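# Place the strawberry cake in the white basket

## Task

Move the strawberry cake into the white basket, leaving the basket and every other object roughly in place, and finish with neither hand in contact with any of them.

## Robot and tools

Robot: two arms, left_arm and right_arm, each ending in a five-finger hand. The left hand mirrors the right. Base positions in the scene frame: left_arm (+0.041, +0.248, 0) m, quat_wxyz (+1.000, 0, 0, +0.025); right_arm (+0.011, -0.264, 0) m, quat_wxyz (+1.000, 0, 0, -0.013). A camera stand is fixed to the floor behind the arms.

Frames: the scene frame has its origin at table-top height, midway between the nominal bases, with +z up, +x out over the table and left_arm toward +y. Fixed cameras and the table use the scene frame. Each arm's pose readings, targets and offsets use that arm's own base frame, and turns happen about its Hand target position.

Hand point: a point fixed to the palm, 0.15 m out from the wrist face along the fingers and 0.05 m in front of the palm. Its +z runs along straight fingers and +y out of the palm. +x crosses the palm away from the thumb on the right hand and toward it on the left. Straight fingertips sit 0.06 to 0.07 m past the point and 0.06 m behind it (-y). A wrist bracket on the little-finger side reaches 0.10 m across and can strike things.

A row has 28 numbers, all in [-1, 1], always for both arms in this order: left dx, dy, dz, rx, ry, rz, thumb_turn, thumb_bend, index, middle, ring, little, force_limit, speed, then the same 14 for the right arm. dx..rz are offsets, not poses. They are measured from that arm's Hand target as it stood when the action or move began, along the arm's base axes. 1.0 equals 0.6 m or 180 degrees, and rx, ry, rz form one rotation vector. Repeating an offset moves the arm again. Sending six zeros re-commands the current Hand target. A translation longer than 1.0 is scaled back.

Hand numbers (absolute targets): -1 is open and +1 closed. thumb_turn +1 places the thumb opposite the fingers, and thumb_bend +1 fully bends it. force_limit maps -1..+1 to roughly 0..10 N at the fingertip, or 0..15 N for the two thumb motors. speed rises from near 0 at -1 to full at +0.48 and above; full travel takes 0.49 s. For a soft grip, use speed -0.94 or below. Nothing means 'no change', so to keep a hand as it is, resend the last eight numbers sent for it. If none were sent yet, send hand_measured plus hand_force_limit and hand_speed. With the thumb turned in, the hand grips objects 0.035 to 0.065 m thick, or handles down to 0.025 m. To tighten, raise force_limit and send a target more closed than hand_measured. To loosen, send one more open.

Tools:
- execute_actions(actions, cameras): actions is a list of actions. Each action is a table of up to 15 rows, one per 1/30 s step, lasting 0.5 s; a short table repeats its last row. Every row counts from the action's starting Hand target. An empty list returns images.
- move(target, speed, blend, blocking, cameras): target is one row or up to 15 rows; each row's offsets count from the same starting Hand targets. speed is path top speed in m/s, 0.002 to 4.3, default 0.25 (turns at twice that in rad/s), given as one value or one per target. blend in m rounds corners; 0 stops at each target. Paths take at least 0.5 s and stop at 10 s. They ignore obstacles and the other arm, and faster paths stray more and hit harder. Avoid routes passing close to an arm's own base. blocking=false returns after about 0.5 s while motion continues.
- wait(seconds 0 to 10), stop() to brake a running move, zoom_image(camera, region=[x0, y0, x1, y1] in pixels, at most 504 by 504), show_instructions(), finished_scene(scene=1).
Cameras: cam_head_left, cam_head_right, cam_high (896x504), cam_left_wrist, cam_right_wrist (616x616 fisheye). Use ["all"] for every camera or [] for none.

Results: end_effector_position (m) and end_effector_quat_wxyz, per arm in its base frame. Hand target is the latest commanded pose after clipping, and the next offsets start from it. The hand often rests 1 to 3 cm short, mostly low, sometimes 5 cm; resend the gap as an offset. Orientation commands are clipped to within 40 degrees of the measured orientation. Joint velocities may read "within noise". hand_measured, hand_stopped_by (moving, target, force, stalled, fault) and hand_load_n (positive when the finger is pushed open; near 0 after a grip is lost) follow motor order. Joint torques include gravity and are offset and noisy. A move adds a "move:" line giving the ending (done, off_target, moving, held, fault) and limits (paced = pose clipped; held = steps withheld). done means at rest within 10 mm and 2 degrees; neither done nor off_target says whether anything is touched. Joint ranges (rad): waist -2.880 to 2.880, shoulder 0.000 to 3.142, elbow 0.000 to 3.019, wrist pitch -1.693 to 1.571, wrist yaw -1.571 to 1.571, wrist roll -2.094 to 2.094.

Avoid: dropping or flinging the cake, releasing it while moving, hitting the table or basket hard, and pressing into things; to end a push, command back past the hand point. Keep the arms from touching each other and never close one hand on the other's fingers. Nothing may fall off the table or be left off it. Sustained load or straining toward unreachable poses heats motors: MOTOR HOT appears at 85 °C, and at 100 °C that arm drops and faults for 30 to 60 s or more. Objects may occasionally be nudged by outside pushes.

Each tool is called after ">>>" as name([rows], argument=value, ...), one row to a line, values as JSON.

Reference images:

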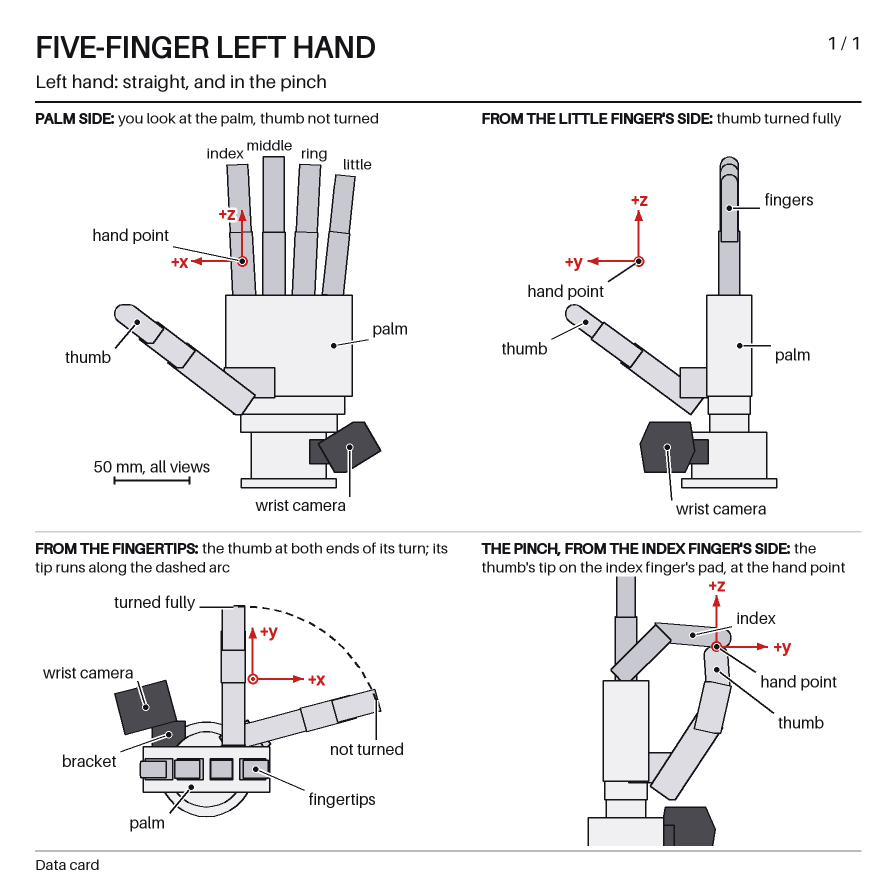

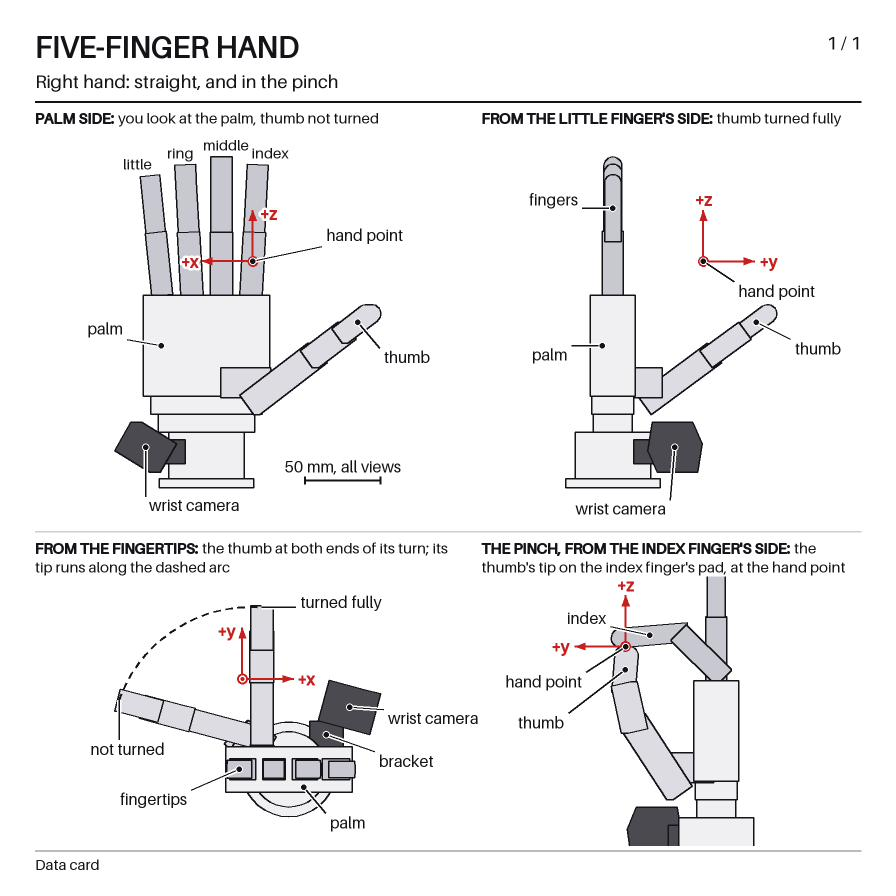

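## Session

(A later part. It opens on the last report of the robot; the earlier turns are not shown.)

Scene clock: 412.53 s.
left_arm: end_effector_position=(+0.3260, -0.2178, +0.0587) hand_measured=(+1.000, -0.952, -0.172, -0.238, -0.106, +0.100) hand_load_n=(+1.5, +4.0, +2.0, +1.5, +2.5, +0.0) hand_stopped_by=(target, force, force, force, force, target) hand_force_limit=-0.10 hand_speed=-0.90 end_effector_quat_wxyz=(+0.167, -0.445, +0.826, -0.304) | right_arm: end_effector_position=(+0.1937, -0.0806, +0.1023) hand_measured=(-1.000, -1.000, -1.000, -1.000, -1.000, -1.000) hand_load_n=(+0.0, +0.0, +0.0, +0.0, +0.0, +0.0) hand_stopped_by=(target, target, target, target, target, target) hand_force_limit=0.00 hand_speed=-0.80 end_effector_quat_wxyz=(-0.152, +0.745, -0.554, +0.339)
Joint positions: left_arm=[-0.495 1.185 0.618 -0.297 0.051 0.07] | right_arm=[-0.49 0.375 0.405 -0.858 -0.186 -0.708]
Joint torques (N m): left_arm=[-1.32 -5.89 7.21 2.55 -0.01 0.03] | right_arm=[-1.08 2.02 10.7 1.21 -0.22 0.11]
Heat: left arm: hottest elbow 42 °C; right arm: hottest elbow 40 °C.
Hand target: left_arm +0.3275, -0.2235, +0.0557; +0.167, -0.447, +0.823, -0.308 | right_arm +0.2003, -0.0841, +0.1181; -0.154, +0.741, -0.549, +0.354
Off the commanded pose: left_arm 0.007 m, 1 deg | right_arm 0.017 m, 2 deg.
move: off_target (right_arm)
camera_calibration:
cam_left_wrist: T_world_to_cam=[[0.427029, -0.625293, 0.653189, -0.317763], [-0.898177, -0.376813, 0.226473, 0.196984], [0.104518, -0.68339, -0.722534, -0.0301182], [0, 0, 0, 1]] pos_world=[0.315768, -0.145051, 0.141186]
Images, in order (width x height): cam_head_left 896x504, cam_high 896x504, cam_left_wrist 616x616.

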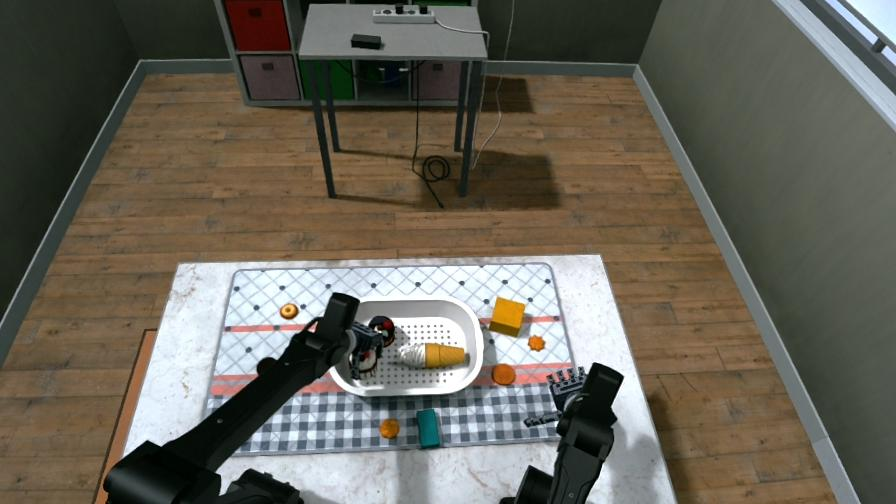

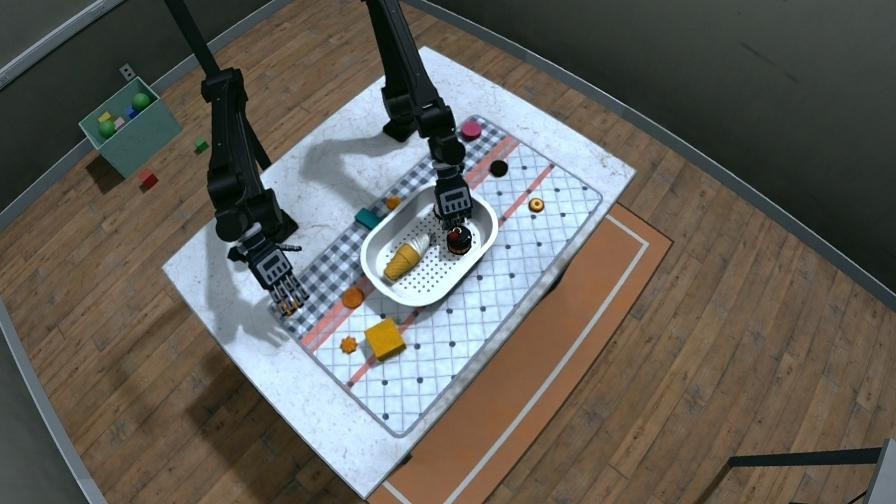

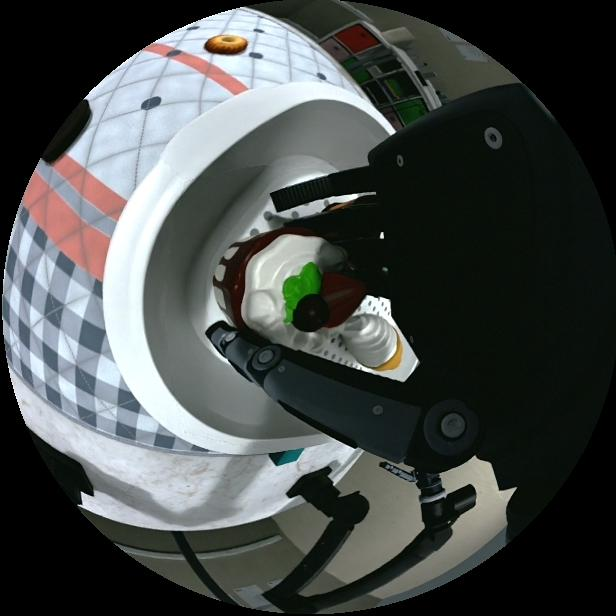

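>>> move(target=[0,0,0.003,0.0,0.0,0,1,-1,-0.26,-0.32,-0.2,0.0,-0.1,-0.9,0,0,0,0,0,0,-1,-1,-1,-1,-1,-1,0,-0.8], cameras=["cam_head_left","cam_high","cam_left_wrist"], speed=0.06)

>>> zoom_image(camera="cam_left_wrist", region=[160, 100, 460, 400])

>>> zoom_image(camera="cam_head_left", region=[310, 280, 450, 400])

Scene clock: 419.43 s.
left_arm: end_effector_position=(+0.3261, -0.2178, +0.0587) hand_measured=(+1.000, -1.000, -0.260, -0.320, -0.200, +0.000) hand_load_n=(+0.0, -0.5, +0.0, +0.0, +0.0, +0.0) hand_stopped_by=(target, target, target, target, target, target) hand_force_limit=-0.10 hand_speed=-0.90 end_effector_quat_wxyz=(+0.168, -0.445, +0.826, -0.304) | right_arm: end_effector_position=(+0.1937, -0.0806, +0.1023) hand_measured=(-1.000, -1.000, -1.000, -1.000, -1.000, -1.000) hand_load_n=(+0.0, +0.0, +0.0, +0.0, +0.0, +0.0) hand_stopped_by=(target, target, target, target, target, target) hand_force_limit=0.00 hand_speed=-0.80 end_effector_quat_wxyz=(-0.152, +0.745, -0.554, +0.339)
Joint positions: left_arm=[-0.495 1.185 0.618 -0.297 0.051 0.069] | right_arm=[-0.49 0.375 0.405 -0.858 -0.186 -0.708]
Joint torques (N m): left_arm=[-1.26 -6.12 7.43 2.29 -0.01 0.04] | right_arm=[-1.03 2.14 10.7 1.21 -0.22 0.1]
Heat: left arm: hottest elbow 41 °C; right arm: hottest elbow 40 °C.
Hand target: left_arm +0.3276, -0.2235, +0.0576; +0.167, -0.447, +0.823, -0.308 | right_arm +0.2003, -0.0841, +0.1181; -0.154, +0.741, -0.549, +0.354
Off the commanded pose: left_arm 0.006 m, 1 deg | right_arm 0.017 m, 2 deg.
move: off_target (right_arm)
camera_calibration:
cam_left_wrist: T_world_to_cam=[[0.427234, -0.624972, 0.653362, -0.317848], [-0.898009, -0.377334, 0.22627, 0.196975], [0.105123, -0.683395, -0.72244, -0.0303331], [0, 0, 0, 1]] pos_world=[0.315869, -0.14505, 0.141187]
Images, in order (width x height): cam_head_left 896x504, cam_high 896x504, cam_left_wrist 616x616.

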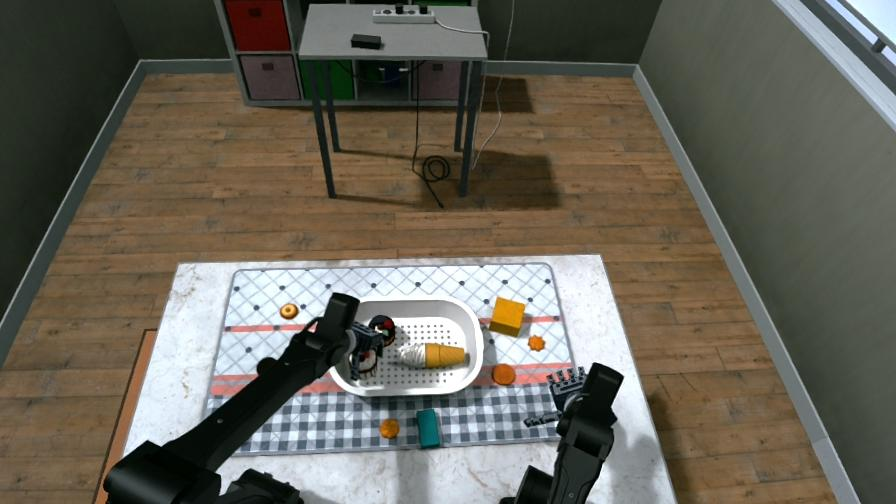

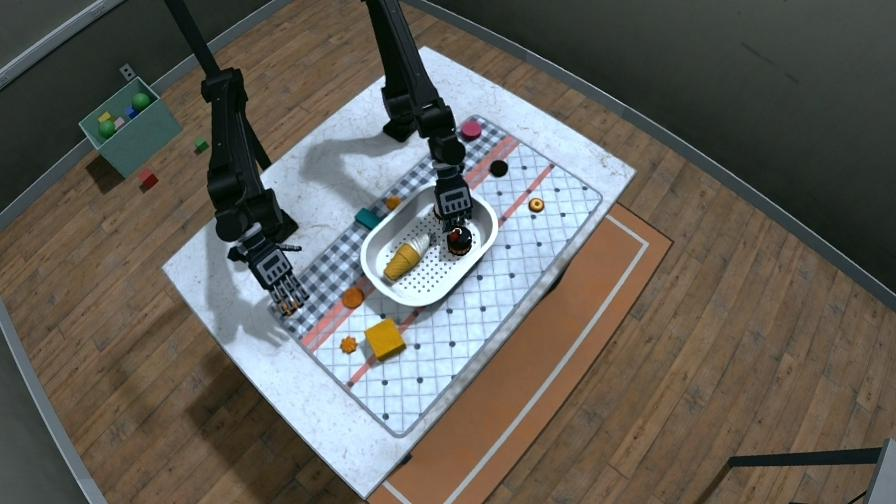

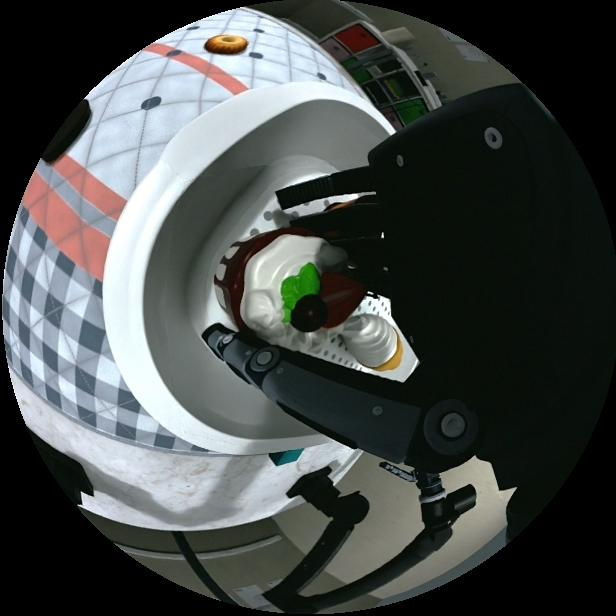

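Scaled by 1.680 from the camera's 616x616 image, which has a finer 880x880 frame.

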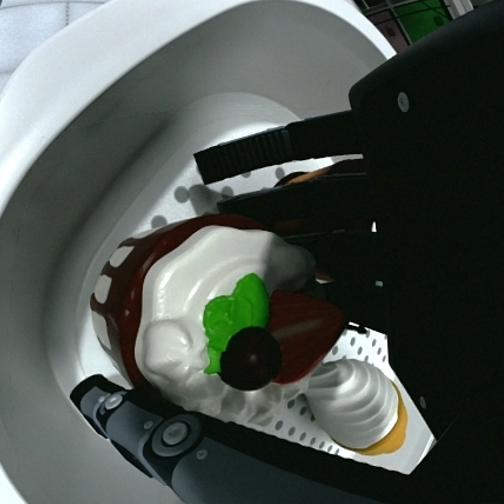

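Scaled by 3.600 from the camera's 896x504 image, which has a finer 1280x720 frame.

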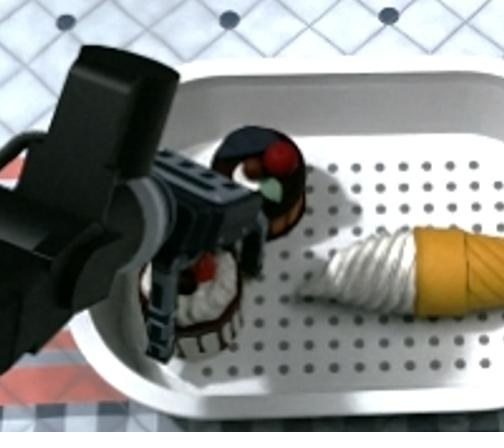

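>>> move(target=[0.008,-0.005,0.06,0.0,0.0,0,1,-1,-0.30,-0.36,-0.28,-0.15,-0.1,-0.9,0,0,0,0,0,0,-1,-1,-1,-1,-1,-1,0,-0.8], cameras=["cam_head_left","cam_high","cam_left_wrist"], speed=0.06)

>>> zoom_image(camera="cam_left_wrist", region=[160, 100, 460, 400])

>>> zoom_image(camera="cam_head_left", region=[310, 280, 450, 400])

Scene clock: 428.87 s.
left_arm: end_effector_position=(+0.3225, -0.2162, +0.0745) hand_measured=(+1.000, -1.000, -0.300, -0.360, -0.280, -0.150) hand_load_n=(+0.0, +0.0, +0.0, +0.0, -0.5, +0.5) hand_stopped_by=(target, target, target, target, target, target) hand_force_limit=-0.10 hand_speed=-0.90 end_effector_quat_wxyz=(+0.161, -0.447, +0.829, -0.294) | right_arm: end_effector_position=(+0.1937, -0.0806, +0.1023) hand_measured=(-1.000, -1.000, -1.000, -1.000, -1.000, -1.000) hand_load_n=(+0.0, +0.0, +0.0, +0.0, +0.0, +0.0) hand_stopped_by=(target, target, target, target, target, target) hand_force_limit=0.00 hand_speed=-0.80 end_effector_quat_wxyz=(-0.152, +0.745, -0.554, +0.339)
Joint positions: left_arm=[-0.495 1.157 0.655 -0.386 0.051 0.069] | right_arm=[-0.49 0.375 0.405 -0.858 -0.186 -0.708]
Joint torques (N m): left_arm=[-1.32 -7.65 10.41 0.99 -0.01 0.04] | right_arm=[-0.97 2.02 10.69 1.21 -0.21 0.11]
Heat: left arm: hottest elbow 40 °C; right arm: hottest elbow 40 °C.
Hand target: left_arm +0.3324, -0.2265, +0.0936; +0.167, -0.447, +0.823, -0.308 | right_arm +0.2003, -0.0841, +0.1181; -0.154, +0.741, -0.549, +0.354
Off the commanded pose: left_arm 0.024 m, 2 deg | right_arm 0.017 m, 2 deg.
move: off_target (left_arm, right_arm)
camera_calibration:
cam_left_wrist: T_world_to_cam=[[0.441314, -0.632403, 0.636639, -0.330524], [-0.892931, -0.379824, 0.241677, 0.187341], [0.0889741, -0.67513, -0.732314, -0.0097068], [0, 0, 0, 1]] pos_world=[0.314011, -0.144421, 0.15804]
Images, in order (width x height): cam_head_left 896x504, cam_high 896x504, cam_left_wrist 616x616.

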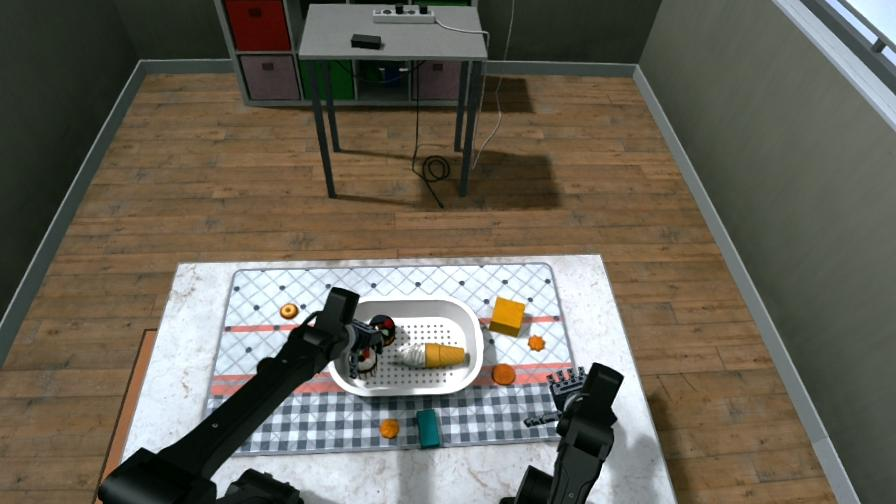

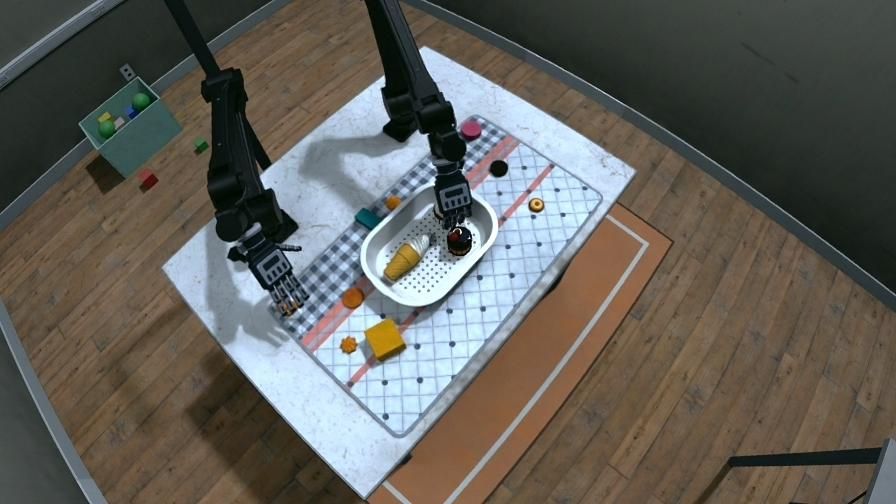

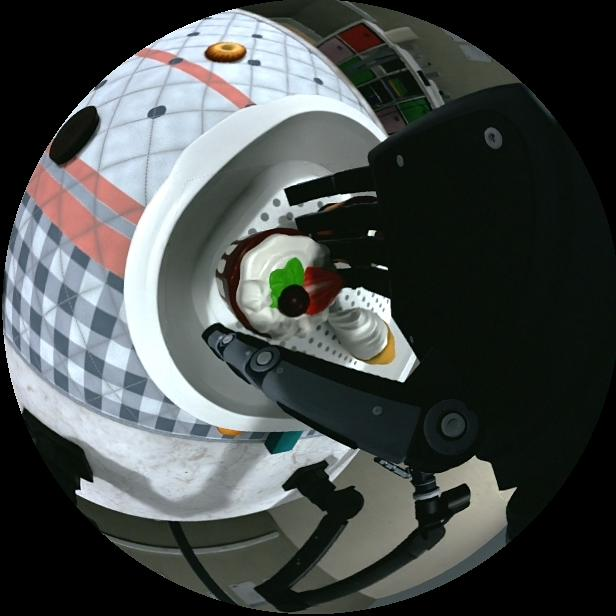

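Scaled by 1.680 from the camera's 616x616 image, which has a finer 880x880 frame.

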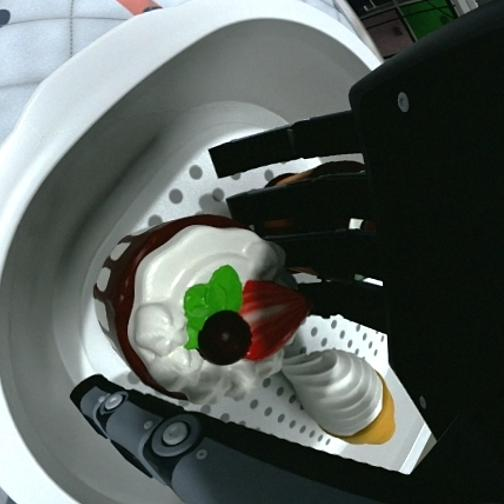

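Scaled by 3.600 from the camera's 896x504 image, which has a finer 1280x720 frame.

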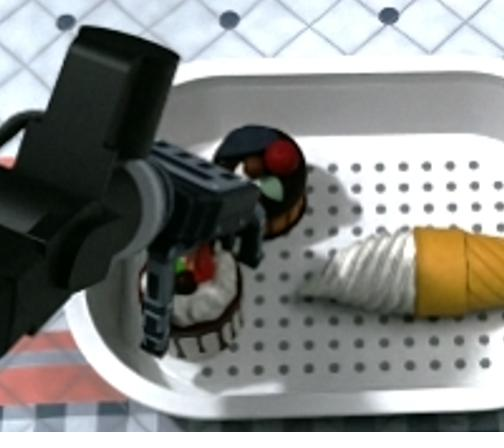

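>>> move(target=[0.0,0,0.22,0.0,0.0,0,1,-1,-0.30,-0.36,-0.28,-0.15,-0.1,-0.9,0,0,0,0,0,0,-1,-1,-1,-1,-1,-1,0,-0.8], cameras=["all"], speed=0.12)

>>> zoom_image(camera="cam_left_wrist", region=[160, 100, 460, 400])

>>> zoom_image(camera="cam_head_left", region=[280, 260, 500, 440])

Scene clock: 434.40 s.
left_arm: end_effector_position=(+0.3266, -0.2184, +0.2033) hand_measured=(+1.000, -1.000, -0.300, -0.360, -0.280, -0.150) hand_load_n=(+0.0, +0.0, +0.0, +0.0, +0.0, +0.0) hand_stopped_by=(target, target, target, target, target, target) hand_force_limit=-0.10 hand_speed=-0.90 end_effector_quat_wxyz=(+0.161, -0.447, +0.830, -0.293) | right_arm: end_effector_position=(+0.1937, -0.0806, +0.1023) hand_measured=(-1.000, -1.000, -1.000, -1.000, -1.000, -1.000) hand_load_n=(+0.0, +0.0, +0.0, +0.0, +0.0, +0.0) hand_stopped_by=(target, target, target, target, target, target) hand_force_limit=0.00 hand_speed=-0.80 end_effector_quat_wxyz=(-0.152, +0.745, -0.554, +0.339)
Joint positions: left_arm=[-0.495 1.049 0.937 -0.777 0.051 0.069] | right_arm=[-0.49 0.375 0.405 -0.858 -0.186 -0.708]
Joint torques (N m): left_arm=[-1.2 -6.95 11.73 0.96 -0.01 0.04] | right_arm=[-1.03 1.96 10.66 1.22 -0.2 0.1]
Heat: left arm: hottest elbow 41 °C; right arm: hottest elbow 40 °C.
Hand target: left_arm +0.3324, -0.2265, +0.2254; +0.167, -0.447, +0.823, -0.308 | right_arm +0.2003, -0.0841, +0.1181; -0.154, +0.741, -0.549, +0.354
Off the commanded pose: left_arm 0.024 m, 2 deg | right_arm 0.017 m, 2 deg.
move: off_target (left_arm, right_arm)
camera_calibration:
cam_left_wrist: T_world_to_cam=[[0.442402, -0.632977, 0.635311, -0.415875], [-0.892518, -0.380027, 0.242879, 0.158595], [0.0876984, -0.674477, -0.733069, 0.0835471], [0, 0, 0, 1]] pos_world=[0.318207, -0.146618, 0.286936]

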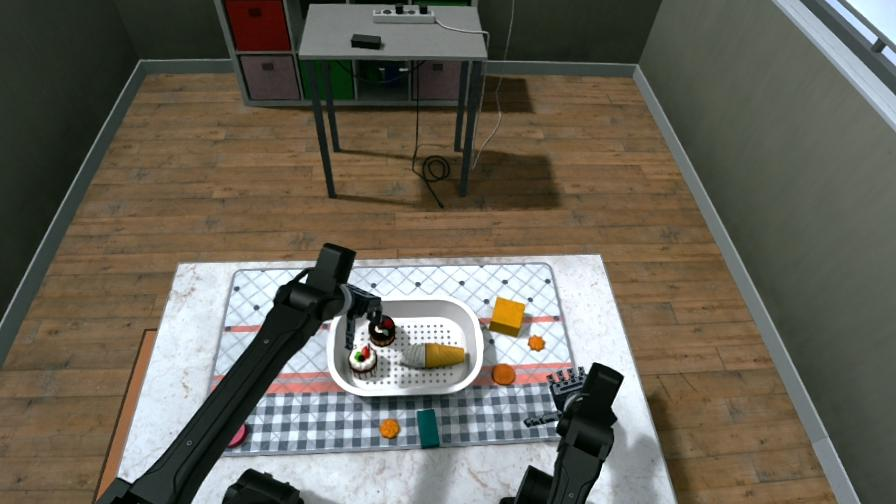

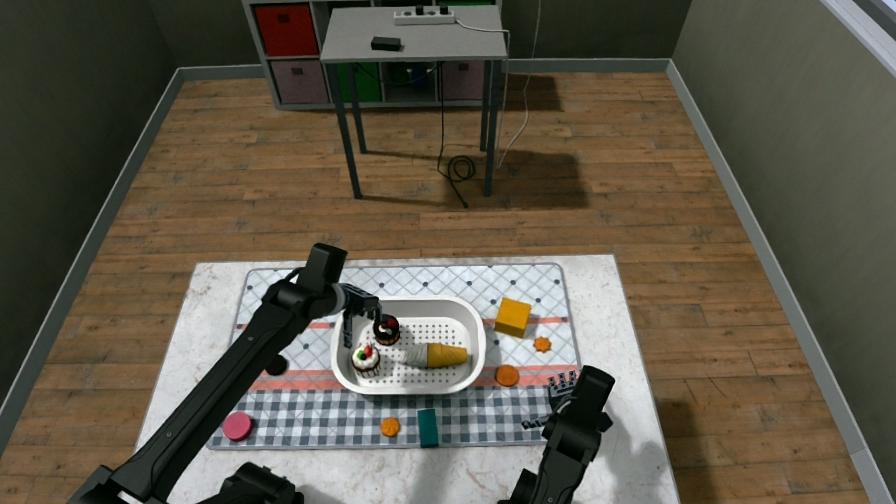

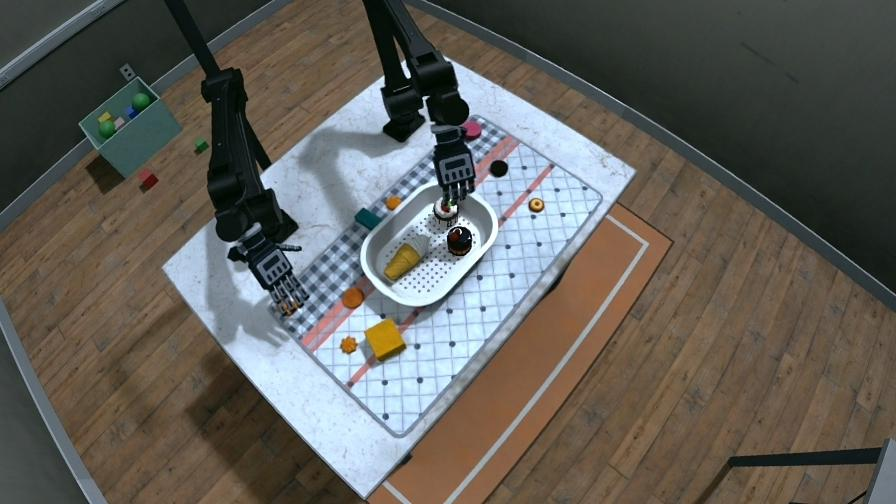

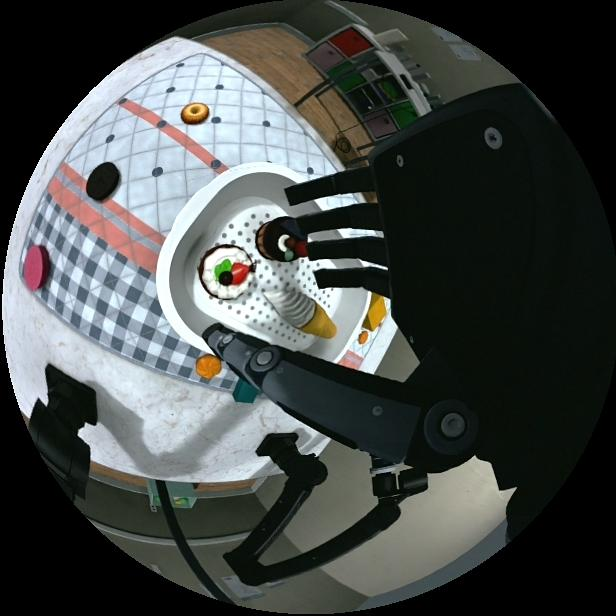

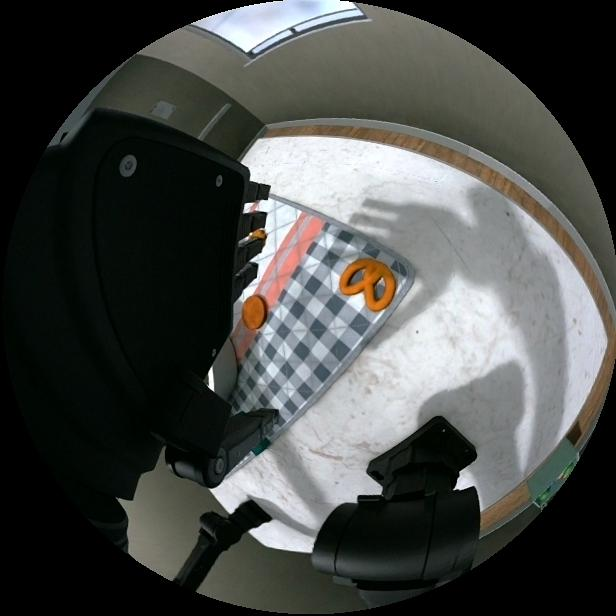

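Scaled by 1.680 from the camera's 616x616 image, which has a finer 880x880 frame.

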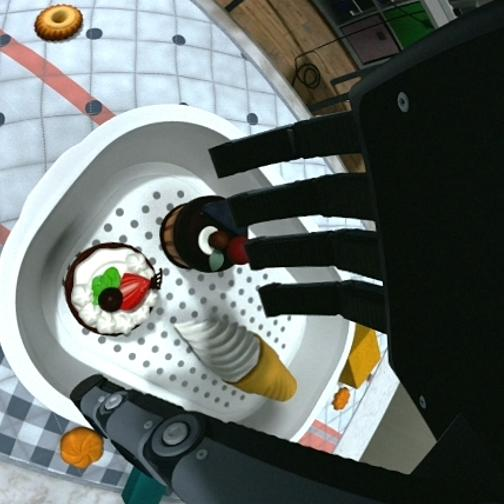

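Scaled by 2.291 from the camera's 896x504 image, which has a finer 1280x720 frame.

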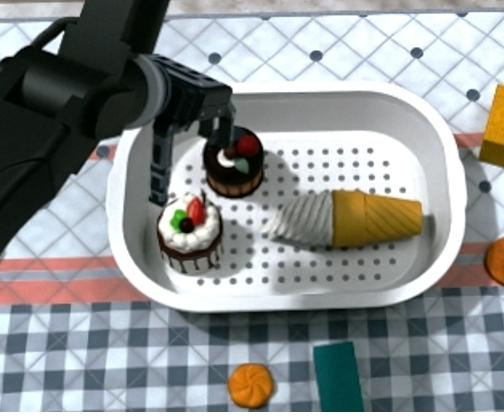

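Done: the cake stands upright in the basket and the hand is clear.

>>> finished_scene()

The scene is finished: the task was done.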